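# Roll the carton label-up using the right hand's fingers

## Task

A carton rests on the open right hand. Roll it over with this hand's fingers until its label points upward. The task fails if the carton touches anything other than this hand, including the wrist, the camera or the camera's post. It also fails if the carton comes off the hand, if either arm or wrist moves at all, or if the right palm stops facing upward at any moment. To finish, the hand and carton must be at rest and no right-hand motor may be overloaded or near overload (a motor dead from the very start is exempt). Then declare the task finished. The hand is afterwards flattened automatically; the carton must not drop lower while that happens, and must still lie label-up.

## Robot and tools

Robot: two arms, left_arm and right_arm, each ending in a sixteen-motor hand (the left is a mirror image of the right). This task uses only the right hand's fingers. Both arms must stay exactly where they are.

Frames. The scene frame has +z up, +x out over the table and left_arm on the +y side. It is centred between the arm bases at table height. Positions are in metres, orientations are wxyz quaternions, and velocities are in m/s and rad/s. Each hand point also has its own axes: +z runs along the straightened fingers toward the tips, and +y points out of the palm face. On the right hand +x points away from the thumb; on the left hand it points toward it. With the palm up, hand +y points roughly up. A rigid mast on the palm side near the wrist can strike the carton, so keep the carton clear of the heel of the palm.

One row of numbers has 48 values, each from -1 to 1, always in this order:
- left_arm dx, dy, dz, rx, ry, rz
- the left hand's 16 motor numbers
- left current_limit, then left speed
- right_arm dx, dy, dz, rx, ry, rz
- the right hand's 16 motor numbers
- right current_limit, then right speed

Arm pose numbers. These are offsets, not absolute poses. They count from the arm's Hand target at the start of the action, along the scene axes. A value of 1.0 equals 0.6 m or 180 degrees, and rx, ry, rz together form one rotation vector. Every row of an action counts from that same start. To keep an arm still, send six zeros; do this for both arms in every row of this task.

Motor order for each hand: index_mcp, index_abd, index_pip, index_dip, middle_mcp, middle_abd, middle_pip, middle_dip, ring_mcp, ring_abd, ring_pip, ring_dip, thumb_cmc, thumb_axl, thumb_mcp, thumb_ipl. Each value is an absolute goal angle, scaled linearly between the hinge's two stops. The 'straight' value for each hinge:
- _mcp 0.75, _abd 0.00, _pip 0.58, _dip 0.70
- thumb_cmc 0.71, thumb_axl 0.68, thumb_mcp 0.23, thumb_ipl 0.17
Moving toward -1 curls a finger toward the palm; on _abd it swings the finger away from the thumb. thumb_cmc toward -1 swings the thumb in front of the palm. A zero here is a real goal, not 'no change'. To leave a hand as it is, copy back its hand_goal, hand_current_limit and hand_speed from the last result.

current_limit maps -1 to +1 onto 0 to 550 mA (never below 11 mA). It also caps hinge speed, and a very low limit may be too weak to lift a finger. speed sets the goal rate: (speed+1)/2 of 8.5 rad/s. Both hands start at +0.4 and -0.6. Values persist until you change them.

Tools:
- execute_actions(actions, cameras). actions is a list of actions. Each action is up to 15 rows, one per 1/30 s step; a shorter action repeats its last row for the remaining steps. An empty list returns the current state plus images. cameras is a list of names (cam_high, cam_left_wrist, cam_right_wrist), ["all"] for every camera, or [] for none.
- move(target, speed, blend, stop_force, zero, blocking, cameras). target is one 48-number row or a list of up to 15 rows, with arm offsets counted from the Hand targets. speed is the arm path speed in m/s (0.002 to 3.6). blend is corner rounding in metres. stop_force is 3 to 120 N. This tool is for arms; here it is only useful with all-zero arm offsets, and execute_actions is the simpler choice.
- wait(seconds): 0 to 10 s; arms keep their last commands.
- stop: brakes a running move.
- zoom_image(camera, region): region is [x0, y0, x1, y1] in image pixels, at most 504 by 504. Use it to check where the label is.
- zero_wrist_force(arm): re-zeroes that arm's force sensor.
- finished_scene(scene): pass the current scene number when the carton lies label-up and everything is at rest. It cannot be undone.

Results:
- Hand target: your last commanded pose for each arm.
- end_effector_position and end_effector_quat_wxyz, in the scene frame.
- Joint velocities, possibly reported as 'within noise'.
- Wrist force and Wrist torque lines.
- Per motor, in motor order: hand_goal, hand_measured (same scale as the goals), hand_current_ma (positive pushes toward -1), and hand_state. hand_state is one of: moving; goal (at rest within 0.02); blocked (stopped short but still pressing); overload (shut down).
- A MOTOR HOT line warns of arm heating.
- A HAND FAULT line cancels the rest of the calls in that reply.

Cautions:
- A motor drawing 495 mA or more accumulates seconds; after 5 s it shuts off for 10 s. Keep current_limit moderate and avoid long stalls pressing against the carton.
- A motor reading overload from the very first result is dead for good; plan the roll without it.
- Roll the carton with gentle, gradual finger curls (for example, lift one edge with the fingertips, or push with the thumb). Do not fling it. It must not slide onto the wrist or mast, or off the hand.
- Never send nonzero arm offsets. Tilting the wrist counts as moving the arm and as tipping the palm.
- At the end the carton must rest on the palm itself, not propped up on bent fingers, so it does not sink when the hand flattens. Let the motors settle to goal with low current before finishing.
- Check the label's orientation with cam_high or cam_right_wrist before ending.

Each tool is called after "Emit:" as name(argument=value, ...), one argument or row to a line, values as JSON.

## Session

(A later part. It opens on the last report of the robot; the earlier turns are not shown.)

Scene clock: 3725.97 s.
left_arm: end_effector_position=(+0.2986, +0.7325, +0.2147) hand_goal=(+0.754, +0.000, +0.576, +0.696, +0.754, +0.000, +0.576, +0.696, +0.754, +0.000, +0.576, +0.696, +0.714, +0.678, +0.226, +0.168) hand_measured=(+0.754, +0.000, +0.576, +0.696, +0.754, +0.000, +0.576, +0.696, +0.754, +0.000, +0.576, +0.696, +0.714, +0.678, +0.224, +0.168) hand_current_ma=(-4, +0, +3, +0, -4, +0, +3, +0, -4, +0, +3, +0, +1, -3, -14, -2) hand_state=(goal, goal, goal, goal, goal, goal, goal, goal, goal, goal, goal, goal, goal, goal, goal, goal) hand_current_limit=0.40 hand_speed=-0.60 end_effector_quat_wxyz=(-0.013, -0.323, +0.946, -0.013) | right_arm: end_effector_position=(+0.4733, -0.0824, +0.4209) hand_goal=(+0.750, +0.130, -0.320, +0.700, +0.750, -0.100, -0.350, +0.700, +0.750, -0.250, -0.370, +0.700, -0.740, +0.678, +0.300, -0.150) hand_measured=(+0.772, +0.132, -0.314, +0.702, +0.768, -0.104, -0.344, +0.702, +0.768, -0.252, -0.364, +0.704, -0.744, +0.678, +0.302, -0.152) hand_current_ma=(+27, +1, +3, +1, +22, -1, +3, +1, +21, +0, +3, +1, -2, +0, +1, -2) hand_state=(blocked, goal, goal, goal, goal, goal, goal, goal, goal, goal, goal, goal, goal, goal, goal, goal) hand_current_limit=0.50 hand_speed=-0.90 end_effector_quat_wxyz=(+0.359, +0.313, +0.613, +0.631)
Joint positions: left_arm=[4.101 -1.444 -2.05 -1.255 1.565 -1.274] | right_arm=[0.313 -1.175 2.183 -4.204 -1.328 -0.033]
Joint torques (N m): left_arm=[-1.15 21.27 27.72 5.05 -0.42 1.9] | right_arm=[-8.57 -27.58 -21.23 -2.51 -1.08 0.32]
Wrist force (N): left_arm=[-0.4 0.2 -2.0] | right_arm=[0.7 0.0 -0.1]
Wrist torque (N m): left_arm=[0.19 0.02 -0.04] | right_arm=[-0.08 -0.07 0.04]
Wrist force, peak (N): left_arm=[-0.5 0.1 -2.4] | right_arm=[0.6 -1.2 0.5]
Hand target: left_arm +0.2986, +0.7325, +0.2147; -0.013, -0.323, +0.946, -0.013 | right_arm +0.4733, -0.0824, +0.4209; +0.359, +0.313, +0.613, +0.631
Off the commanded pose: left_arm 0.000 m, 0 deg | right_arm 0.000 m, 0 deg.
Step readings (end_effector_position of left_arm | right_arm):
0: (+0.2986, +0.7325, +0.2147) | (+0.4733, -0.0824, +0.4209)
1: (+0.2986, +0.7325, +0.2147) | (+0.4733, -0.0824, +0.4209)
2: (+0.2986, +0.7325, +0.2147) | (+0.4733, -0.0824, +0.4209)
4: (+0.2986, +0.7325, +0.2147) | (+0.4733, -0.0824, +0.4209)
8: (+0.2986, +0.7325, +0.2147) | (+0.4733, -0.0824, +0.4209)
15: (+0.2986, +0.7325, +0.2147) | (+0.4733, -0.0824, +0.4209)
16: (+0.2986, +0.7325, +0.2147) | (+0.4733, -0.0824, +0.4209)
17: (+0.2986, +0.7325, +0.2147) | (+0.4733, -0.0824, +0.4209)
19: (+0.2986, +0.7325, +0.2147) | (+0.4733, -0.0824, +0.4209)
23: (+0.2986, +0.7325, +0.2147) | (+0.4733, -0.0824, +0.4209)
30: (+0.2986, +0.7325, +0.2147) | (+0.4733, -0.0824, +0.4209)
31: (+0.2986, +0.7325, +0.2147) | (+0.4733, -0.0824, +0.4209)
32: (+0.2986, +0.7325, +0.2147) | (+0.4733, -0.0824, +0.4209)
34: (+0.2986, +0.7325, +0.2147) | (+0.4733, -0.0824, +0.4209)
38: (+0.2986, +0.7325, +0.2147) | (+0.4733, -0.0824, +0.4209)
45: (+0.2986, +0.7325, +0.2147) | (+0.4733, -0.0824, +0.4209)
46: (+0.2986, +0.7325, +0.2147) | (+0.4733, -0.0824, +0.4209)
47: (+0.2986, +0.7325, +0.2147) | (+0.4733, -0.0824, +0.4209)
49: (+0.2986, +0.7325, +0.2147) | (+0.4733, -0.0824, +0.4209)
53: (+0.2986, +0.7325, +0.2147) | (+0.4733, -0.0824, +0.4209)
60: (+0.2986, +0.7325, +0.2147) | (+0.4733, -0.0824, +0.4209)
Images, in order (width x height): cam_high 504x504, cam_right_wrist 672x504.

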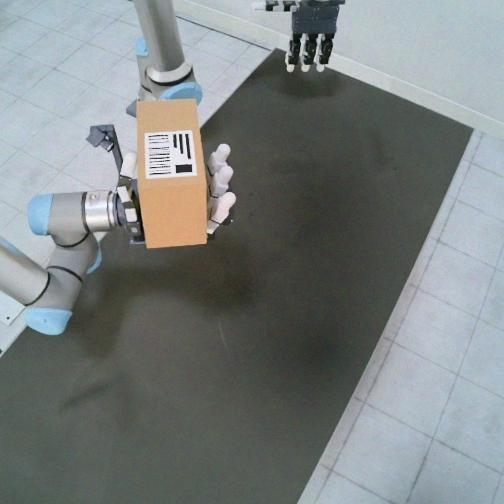

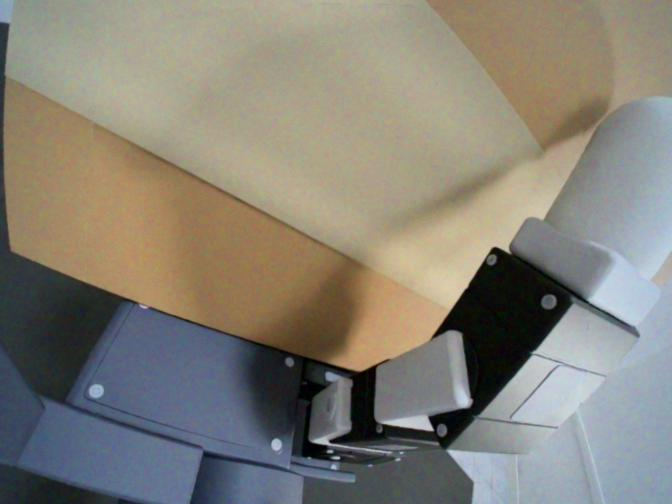

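Emit:
execute_actions(
  actions=[
    [[0,0,0,0,0,0,0.754,0,0.576,0.696,0.754,0,0.576,0.696,0.754,0,0.576,0.696,0.714,0.678,0.226,0.168,0.4,-0.6,0,0,0,0,0,0,0.76,0.13,-0.32,0.70,0.76,-0.10,-0.35,0.70,0.76,-0.25,-0.37,0.70,-0.74,0.678,0.36,0.0,0.5,-0.93]],
    [[0,0,0,0,0,0,0.754,0,0.576,0.696,0.754,0,0.576,0.696,0.754,0,0.576,0.696,0.714,0.678,0.226,0.168,0.4,-0.6,0,0,0,0,0,0,0.76,0.13,-0.32,0.70,0.76,-0.10,-0.35,0.70,0.76,-0.25,-0.37,0.70,-0.70,0.678,0.38,0.17,0.5,-0.93]],
    [[0,0,0,0,0,0,0.754,0,0.576,0.696,0.754,0,0.576,0.696,0.754,0,0.576,0.696,0.714,0.678,0.226,0.168,0.4,-0.6,0,0,0,0,0,0,0.76,0.13,-0.32,0.70,0.76,-0.10,-0.35,0.70,0.76,-0.25,-0.37,0.70,-0.50,0.678,0.38,0.17,0.5,-0.93]],
  ],
  cameras=["cam_high","cam_right_wrist"],
)

Emit:
zoom_image(
  camera="cam_high",
  region=[80, 90, 250, 260],
)

Scene clock: 3771.20 s.
left_arm: end_effector_position=(+0.2986, +0.7325, +0.2147) hand_goal=(+0.754, +0.000, +0.576, +0.696, +0.754, +0.000, +0.576, +0.696, +0.754, +0.000, +0.576, +0.696, +0.714, +0.678, +0.226, +0.168) hand_measured=(+0.754, +0.000, +0.576, +0.696, +0.754, +0.000, +0.576, +0.696, +0.754, +0.000, +0.576, +0.696, +0.714, +0.678, +0.224, +0.168) hand_current_ma=(-4, +0, +3, +0, -4, +0, +3, +0, -4, +0, +3, +0, +1, -3, -14, -2) hand_state=(goal, goal, goal, goal, goal, goal, goal, goal, goal, goal, goal, goal, goal, goal, goal, goal) hand_current_limit=0.40 hand_speed=-0.60 end_effector_quat_wxyz=(-0.013, -0.323, +0.946, -0.013) | right_arm: end_effector_position=(+0.4733, -0.0824, +0.4209) hand_goal=(+0.760, +0.130, -0.320, +0.700, +0.760, -0.100, -0.350, +0.700, +0.760, -0.250, -0.370, +0.700, -0.500, +0.678, +0.380, +0.170) hand_measured=(+0.772, +0.132, -0.314, +0.702, +0.768, -0.104, -0.344, +0.702, +0.768, -0.252, -0.364, +0.704, -0.502, +0.678, +0.380, +0.168) hand_current_ma=(+10, +1, +3, +1, +7, -1, +3, +1, +6, +0, +3, +1, -1, +0, +0, -1) hand_state=(goal, goal, goal, goal, goal, goal, goal, goal, goal, goal, goal, goal, goal, goal, goal, goal) hand_current_limit=0.50 hand_speed=-0.93 end_effector_quat_wxyz=(+0.359, +0.313, +0.613, +0.631)
Joint positions: left_arm=[4.101 -1.444 -2.05 -1.255 1.565 -1.274] | right_arm=[0.313 -1.175 2.183 -4.204 -1.328 -0.033]
Joint torques (N m): left_arm=[-2.34 20.96 27.46 4.91 -0.5 1.62] | right_arm=[-6.42 -24.94 -22.65 -2.89 -1.03 0.2]
Wrist force (N): left_arm=[-0.4 0.3 -1.9] | right_arm=[0.9 -0.1 0.2]
Wrist torque (N m): left_arm=[0.21 0.03 -0.05] | right_arm=[-0.13 -0.10 0.06]
Wrist force, peak (N): left_arm=[-0.6 0.5 -2.3] | right_arm=[1.2 0.1 0.4]
Hand target: left_arm +0.2986, +0.7325, +0.2147; -0.013, -0.323, +0.946, -0.013 | right_arm +0.4733, -0.0824, +0.4209; +0.359, +0.313, +0.613, +0.631
Off the commanded pose: left_arm 0.000 m, 0 deg | right_arm 0.000 m, 0 deg.
Step readings (end_effector_position of left_arm | right_arm):
0: (+0.2986, +0.7325, +0.2147) | (+0.4733, -0.0824, +0.4209)
1: (+0.2986, +0.7325, +0.2147) | (+0.4733, -0.0824, +0.4209)
2: (+0.2986, +0.7325, +0.2147) | (+0.4733, -0.0824, +0.4209)
4: (+0.2986, +0.7325, +0.2147) | (+0.4733, -0.0824, +0.4209)
8: (+0.2986, +0.7325, +0.2147) | (+0.4733, -0.0824, +0.4209)
15: (+0.2986, +0.7325, +0.2147) | (+0.4733, -0.0824, +0.4209)
16: (+0.2986, +0.7325, +0.2147) | (+0.4733, -0.0824, +0.4209)
17: (+0.2986, +0.7325, +0.2147) | (+0.4733, -0.0824, +0.4209)
19: (+0.2986, +0.7325, +0.2147) | (+0.4733, -0.0824, +0.4209)
23: (+0.2986, +0.7325, +0.2147) | (+0.4733, -0.0824, +0.4209)
30: (+0.2986, +0.7325, +0.2147) | (+0.4733, -0.0824, +0.4209)
31: (+0.2986, +0.7325, +0.2147) | (+0.4733, -0.0824, +0.4209)
32: (+0.2986, +0.7325, +0.2147) | (+0.4733, -0.0824, +0.4209)
34: (+0.2986, +0.7325, +0.2147) | (+0.4733, -0.0824, +0.4209)
38: (+0.2986, +0.7325, +0.2147) | (+0.4733, -0.0824, +0.4209)
45: (+0.2986, +0.7325, +0.2147) | (+0.4733, -0.0824, +0.4209)
Images, in order (width x height): cam_high 504x504, cam_right_wrist 672x504.

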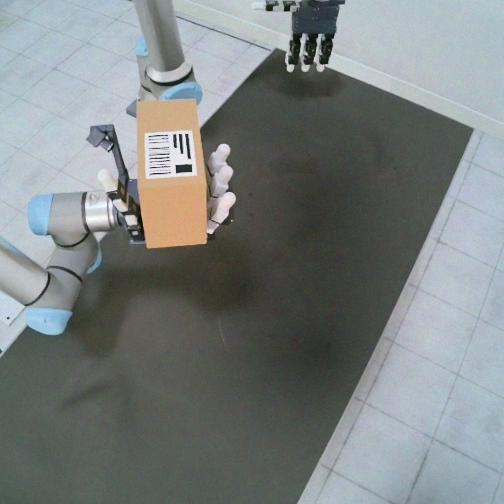

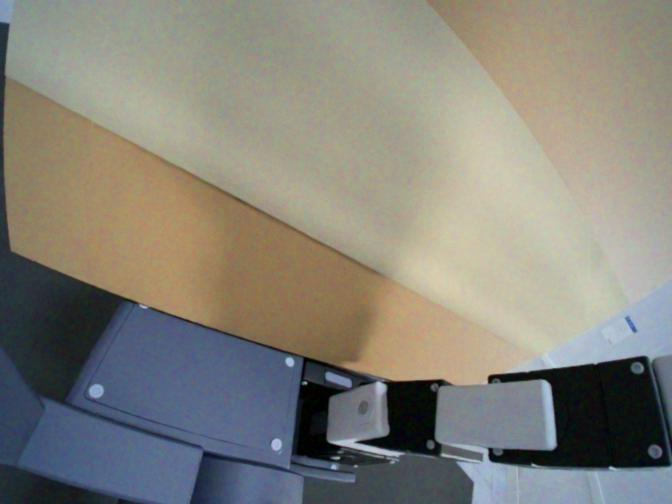

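Scaled by 2.965.

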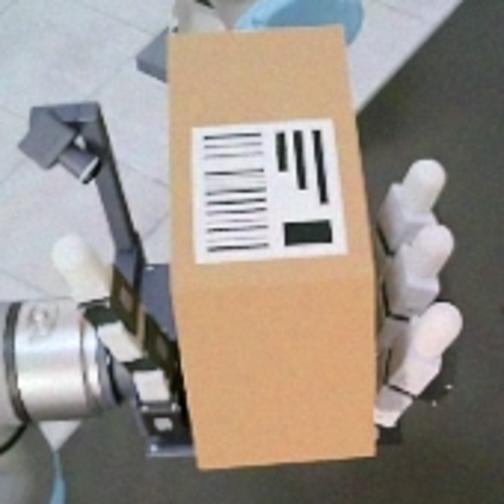

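Emit:
execute_actions(
  actions=[
    [[0,0,0,0,0,0,0.754,0,0.576,0.696,0.754,0,0.576,0.696,0.754,0,0.576,0.696,0.714,0.678,0.226,0.168,0.4,-0.6,0,0,0,0,0,0,0.76,0.13,-0.32,0.70,0.76,-0.10,-0.35,0.70,0.76,-0.25,-0.37,0.70,-0.20,0.678,0.38,0.17,0.5,-0.93]],
    [[0,0,0,0,0,0,0.754,0,0.576,0.696,0.754,0,0.576,0.696,0.754,0,0.576,0.696,0.714,0.678,0.226,0.168,0.4,-0.6,0,0,0,0,0,0,0.76,0.13,-0.10,0.70,0.76,-0.10,-0.12,0.70,0.76,-0.25,-0.14,0.70,0.10,0.678,0.38,0.17,0.5,-0.91]],
    [[0,0,0,0,0,0,0.754,0,0.576,0.696,0.754,0,0.576,0.696,0.754,0,0.576,0.696,0.714,0.678,0.226,0.168,0.4,-0.6,0,0,0,0,0,0,0.76,0.10,0.15,0.70,0.76,-0.08,0.13,0.70,0.76,-0.20,0.12,0.70,0.40,0.678,0.34,0.17,0.5,-0.91]],
    [[0,0,0,0,0,0,0.754,0,0.576,0.696,0.754,0,0.576,0.696,0.754,0,0.576,0.696,0.714,0.678,0.226,0.168,0.4,-0.6,0,0,0,0,0,0,0.76,0.05,0.40,0.70,0.76,-0.04,0.39,0.70,0.76,-0.10,0.38,0.70,0.65,0.678,0.30,0.17,0.5,-0.91]],
  ],
  cameras=["cam_high","cam_right_wrist"],
)

Emit:
zoom_image(
  camera="cam_high",
  region=[80, 90, 250, 260],
)

Scene clock: 3795.27 s.
left_arm: end_effector_position=(+0.2986, +0.7325, +0.2147) hand_goal=(+0.754, +0.000, +0.576, +0.696, +0.754, +0.000, +0.576, +0.696, +0.754, +0.000, +0.576, +0.696, +0.714, +0.678, +0.226, +0.168) hand_measured=(+0.754, +0.000, +0.576, +0.696, +0.754, +0.000, +0.576, +0.696, +0.754, +0.000, +0.576, +0.696, +0.714, +0.678, +0.224, +0.168) hand_current_ma=(-4, +0, +3, +0, -4, +0, +3, +0, -4, +0, +3, +0, +1, -3, -14, -2) hand_state=(goal, goal, goal, goal, goal, goal, goal, goal, goal, goal, goal, goal, goal, goal, goal, goal) hand_current_limit=0.40 hand_speed=-0.60 end_effector_quat_wxyz=(-0.013, -0.323, +0.946, -0.013) | right_arm: end_effector_position=(+0.4733, -0.0824, +0.4209) hand_goal=(+0.760, +0.050, +0.400, +0.700, +0.760, -0.040, +0.390, +0.700, +0.760, -0.100, +0.380, +0.700, +0.650, +0.678, +0.300, +0.170) hand_measured=(+0.772, +0.052, +0.400, +0.702, +0.768, -0.044, +0.390, +0.702, +0.768, -0.104, +0.380, +0.704, +0.656, +0.678, +0.302, +0.168) hand_current_ma=(+10, +1, +0, +1, +7, -2, +0, +1, +6, -2, +0, +1, +4, +0, +2, -1) hand_state=(goal, goal, goal, goal, goal, goal, goal, goal, goal, goal, goal, goal, goal, goal, goal, goal) hand_current_limit=0.50 hand_speed=-0.91 end_effector_quat_wxyz=(+0.359, +0.313, +0.613, +0.631)
Joint positions: left_arm=[4.101 -1.444 -2.05 -1.255 1.565 -1.274] | right_arm=[0.313 -1.175 2.183 -4.204 -1.328 -0.033]
Joint torques (N m): left_arm=[-2 20.88 27.86 4.8 -0.47 1.63] | right_arm=[-6.25 -24.32 -22.9 -2.37 -1.16 0.43]
Wrist force (N): left_arm=[-0.3 0.3 -1.8] | right_arm=[0.7 0.1 0.3]
Wrist torque (N m): left_arm=[0.20 0.02 -0.04] | right_arm=[-0.07 -0.08 0.11]
Wrist force, peak (N): left_arm=[-0.5 0.2 -2.3] | right_arm=[1.2 0.1 0.4]
Hand target: left_arm +0.2986, +0.7325, +0.2147; -0.013, -0.323, +0.946, -0.013 | right_arm +0.4733, -0.0824, +0.4209; +0.359, +0.313, +0.613, +0.631
Off the commanded pose: left_arm 0.000 m, 0 deg | right_arm 0.000 m, 0 deg.
Step readings (end_effector_position of left_arm | right_arm):
0: (+0.2986, +0.7325, +0.2147) | (+0.4733, -0.0824, +0.4209)
1: (+0.2986, +0.7325, +0.2147) | (+0.4733, -0.0824, +0.4209)
2: (+0.2986, +0.7325, +0.2147) | (+0.4733, -0.0824, +0.4209)
4: (+0.2986, +0.7325, +0.2147) | (+0.4733, -0.0824, +0.4209)
8: (+0.2986, +0.7325, +0.2147) | (+0.4733, -0.0824, +0.4209)
15: (+0.2986, +0.7325, +0.2147) | (+0.4733, -0.0824, +0.4209)
16: (+0.2986, +0.7325, +0.2147) | (+0.4733, -0.0824, +0.4209)
17: (+0.2986, +0.7325, +0.2147) | (+0.4733, -0.0824, +0.4209)
19: (+0.2986, +0.7325, +0.2147) | (+0.4733, -0.0824, +0.4209)
23: (+0.2986, +0.7325, +0.2147) | (+0.4733, -0.0824, +0.4209)
30: (+0.2986, +0.7325, +0.2147) | (+0.4733, -0.0824, +0.4209)
31: (+0.2986, +0.7325, +0.2147) | (+0.4733, -0.0824, +0.4209)
32: (+0.2986, +0.7325, +0.2147) | (+0.4733, -0.0824, +0.4209)
34: (+0.2986, +0.7325, +0.2147) | (+0.4733, -0.0824, +0.4209)
38: (+0.2986, +0.7325, +0.2147) | (+0.4733, -0.0824, +0.4209)
45: (+0.2986, +0.7325, +0.2147) | (+0.4733, -0.0824, +0.4209)
46: (+0.2986, +0.7325, +0.2147) | (+0.4733, -0.0824, +0.4209)
47: (+0.2986, +0.7325, +0.2147) | (+0.4733, -0.0824, +0.4209)
49: (+0.2986, +0.7325, +0.2147) | (+0.4733, -0.0824, +0.4209)
53: (+0.2986, +0.7325, +0.2147) | (+0.4733, -0.0824, +0.4209)
60: (+0.2986, +0.7325, +0.2147) | (+0.4733, -0.0824, +0.4209)
Images, in order (width x height): cam_high 504x504, cam_right_wrist 672x504.

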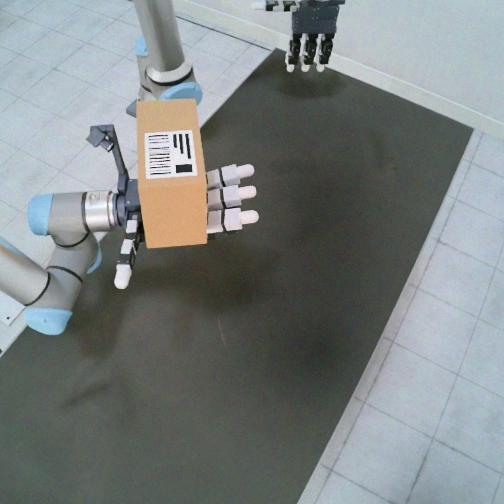

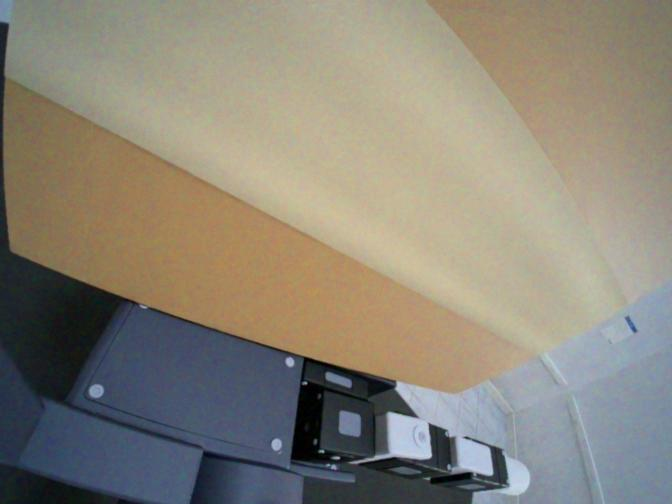

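Scaled by 2.965.

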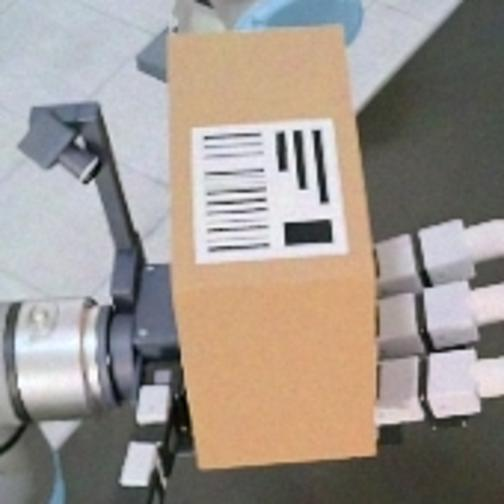

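Emit:
execute_actions(
  actions=[
    [[0,0,0,0,0,0,0.754,0,0.576,0.696,0.754,0,0.576,0.696,0.754,0,0.576,0.696,0.714,0.678,0.226,0.168,0.4,-0.6,0,0,0,0,0,0,0.758,0,0.576,0.696,0.758,0,0.576,0.696,0.758,0,0.576,0.696,0.714,0.678,0.226,0.168,0.4,-0.94]],
    [[0,0,0,0,0,0,0.754,0,0.576,0.696,0.754,0,0.576,0.696,0.754,0,0.576,0.696,0.714,0.678,0.226,0.168,0.4,-0.6,0,0,0,0,0,0,0.754,0,0.576,0.696,0.754,0,0.576,0.696,0.754,0,0.576,0.696,0.714,0.678,0.226,0.168,0.4,-0.96]],
  ],
  cameras=["cam_high","cam_right_wrist"],
)

Emit:
zoom_image(
  camera="cam_high",
  region=[80, 90, 250, 260],
)

Scene clock: 3807.03 s.
left_arm: end_effector_position=(+0.2986, +0.7325, +0.2147) hand_goal=(+0.754, +0.000, +0.576, +0.696, +0.754, +0.000, +0.576, +0.696, +0.754, +0.000, +0.576, +0.696, +0.714, +0.678, +0.226, +0.168) hand_measured=(+0.754, +0.000, +0.576, +0.696, +0.754, +0.000, +0.576, +0.696, +0.754, +0.000, +0.576, +0.696, +0.714, +0.678, +0.224, +0.168) hand_current_ma=(-4, +0, +3, +0, -4, +0, +3, +0, -4, +0, +3, +0, +1, -3, -14, -2) hand_state=(goal, goal, goal, goal, goal, goal, goal, goal, goal, goal, goal, goal, goal, goal, goal, goal) hand_current_limit=0.40 hand_speed=-0.60 end_effector_quat_wxyz=(-0.013, -0.323, +0.946, -0.013) | right_arm: end_effector_position=(+0.4733, -0.0824, +0.4209) hand_goal=(+0.754, +0.000, +0.576, +0.696, +0.754, +0.000, +0.576, +0.696, +0.754, +0.000, +0.576, +0.696, +0.714, +0.678, +0.226, +0.168) hand_measured=(+0.772, +0.002, +0.576, +0.700, +0.768, -0.004, +0.576, +0.700, +0.768, -0.004, +0.576, +0.700, +0.720, +0.678, +0.228, +0.168) hand_current_ma=(+20, +1, +0, +1, +15, -2, +0, +1, +15, -2, +0, +2, +4, +0, +2, +0) hand_state=(goal, goal, goal, goal, goal, goal, goal, goal, goal, goal, goal, goal, goal, goal, goal, goal) hand_current_limit=0.40 hand_speed=-0.96 end_effector_quat_wxyz=(+0.359, +0.313, +0.613, +0.631)
Joint positions: left_arm=[4.101 -1.444 -2.05 -1.255 1.565 -1.274] | right_arm=[0.313 -1.175 2.183 -4.204 -1.328 -0.033]
Joint torques (N m): left_arm=[-1.96 20.4 28.02 4.78 -0.47 1.55] | right_arm=[-6.06 -24.42 -22.79 -2.31 -1.14 0.33]
Wrist force (N): left_arm=[-0.5 0.4 -2.0] | right_arm=[0.8 0.1 0.2]
Wrist torque (N m): left_arm=[0.23 0.03 -0.05] | right_arm=[-0.07 -0.09 0.12]
Wrist force, peak (N): left_arm=[-0.6 0.3 -2.2] | right_arm=[1.1 0.1 0.2]
Hand target: left_arm +0.2986, +0.7325, +0.2147; -0.013, -0.323, +0.946, -0.013 | right_arm +0.4733, -0.0824, +0.4209; +0.359, +0.313, +0.613, +0.631
Off the commanded pose: left_arm 0.000 m, 0 deg | right_arm 0.000 m, 0 deg.
Step readings (end_effector_position of left_arm | right_arm):
0: (+0.2986, +0.7325, +0.2147) | (+0.4733, -0.0824, +0.4209)
1: (+0.2986, +0.7325, +0.2147) | (+0.4733, -0.0824, +0.4209)
2: (+0.2986, +0.7325, +0.2147) | (+0.4733, -0.0824, +0.4209)
4: (+0.2986, +0.7325, +0.2147) | (+0.4733, -0.0824, +0.4209)
8: (+0.2986, +0.7325, +0.2147) | (+0.4733, -0.0824, +0.4209)
15: (+0.2986, +0.7325, +0.2147) | (+0.4733, -0.0824, +0.4209)
16: (+0.2986, +0.7325, +0.2147) | (+0.4733, -0.0824, +0.4209)
17: (+0.2986, +0.7325, +0.2147) | (+0.4733, -0.0824, +0.4209)
19: (+0.2986, +0.7325, +0.2147) | (+0.4733, -0.0824, +0.4209)
23: (+0.2986, +0.7325, +0.2147) | (+0.4733, -0.0824, +0.4209)
30: (+0.2986, +0.7325, +0.2147) | (+0.4733, -0.0824, +0.4209)
Images, in order (width x height): cam_high 504x504, cam_right_wrist 672x504.

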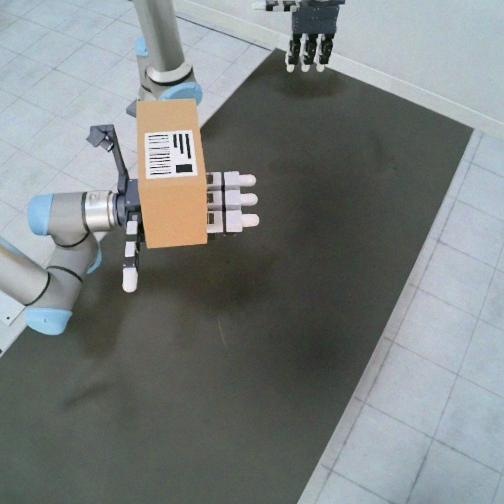

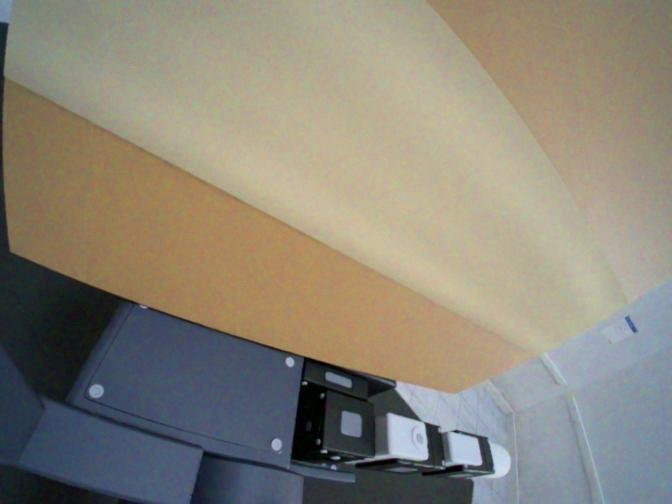

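Scaled by 2.965.

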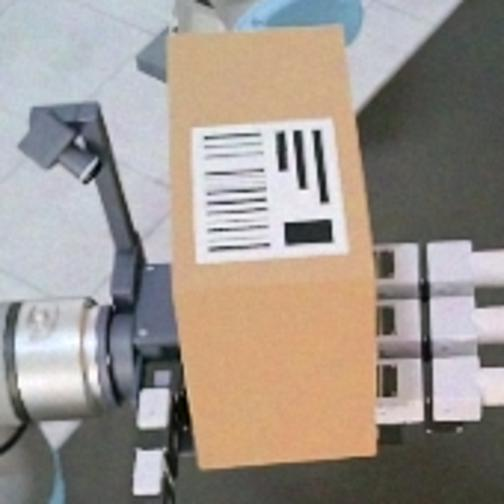

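Emit:
wait(
  seconds=1,
  cameras=["cam_high"],
)

Emit:
finished_scene(
  scene=2,
)

Scene clock: 3813.93 s.
left_arm: end_effector_position=(+0.2986, +0.7325, +0.2147) hand_goal=(+0.754, +0.000, +0.576, +0.696, +0.754, +0.000, +0.576, +0.696, +0.754, +0.000, +0.576, +0.696, +0.714, +0.678, +0.226, +0.168) hand_measured=(+0.754, +0.000, +0.576, +0.696, +0.754, +0.000, +0.576, +0.696, +0.754, +0.000, +0.576, +0.696, +0.714, +0.678, +0.224, +0.168) hand_current_ma=(-4, +0, +3, +0, -4, +0, +3, +0, -4, +0, +3, +0, +1, -3, -14, -2) hand_state=(goal, goal, goal, goal, goal, goal, goal, goal, goal, goal, goal, goal, goal, goal, goal, goal) hand_current_limit=0.40 hand_speed=-0.60 end_effector_quat_wxyz=(-0.013, -0.323, +0.946, -0.013) | right_arm: end_effector_position=(+0.4733, -0.0824, +0.4209) hand_goal=(+0.754, +0.000, +0.576, +0.696, +0.754, +0.000, +0.576, +0.696, +0.754, +0.000, +0.576, +0.696, +0.714, +0.678, +0.226, +0.168) hand_measured=(+0.772, +0.002, +0.576, +0.700, +0.768, -0.004, +0.576, +0.700, +0.768, -0.004, +0.576, +0.700, +0.720, +0.678, +0.228, +0.168) hand_current_ma=(+20, +1, +0, +1, +15, -2, +0, +1, +15, -2, +0, +2, +4, +0, +2, +0) hand_state=(goal, goal, goal, goal, goal, goal, goal, goal, goal, goal, goal, goal, goal, goal, goal, goal) hand_current_limit=0.40 hand_speed=-0.96 end_effector_quat_wxyz=(+0.359, +0.313, +0.613, +0.631)
Joint positions: left_arm=[4.101 -1.444 -2.05 -1.255 1.565 -1.274] | right_arm=[0.313 -1.175 2.183 -4.204 -1.328 -0.033]
Joint torques (N m): left_arm=[-1.16 20.6 27.7 4.85 -0.44 1.37] | right_arm=[-6.42 -25.02 -23.13 -2.19 -1.2 0.66]
Wrist force (N): left_arm=[-0.6 0.3 -2.2] | right_arm=[1.0 0.1 0.2]
Wrist torque (N m): left_arm=[0.23 0.05 -0.06] | right_arm=[-0.06 -0.10 0.13]
Wrist force, peak (N): left_arm=[-0.7 0.4 -2.2] | right_arm=[1.1 0.1 0.3]
Hand target: left_arm +0.2986, +0.7325, +0.2147; -0.013, -0.323, +0.946, -0.013 | right_arm +0.4733, -0.0824, +0.4209; +0.359, +0.313, +0.613, +0.631
Off the commanded pose: left_arm 0.000 m, 0 deg | right_arm 0.000 m, 0 deg.
wait: 1.00 s; at rest from the start
Images, in order (width x height): cam_high 504x504.

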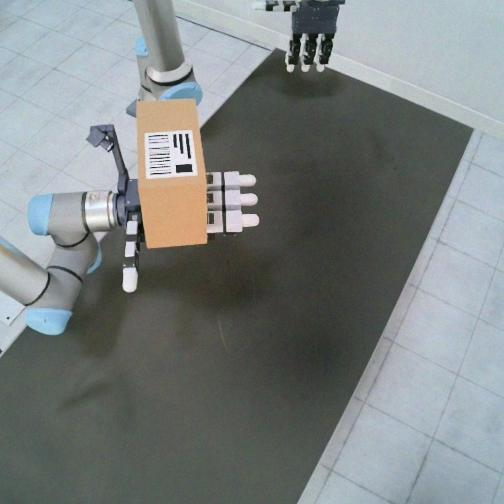

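The scene is finished: the task was done.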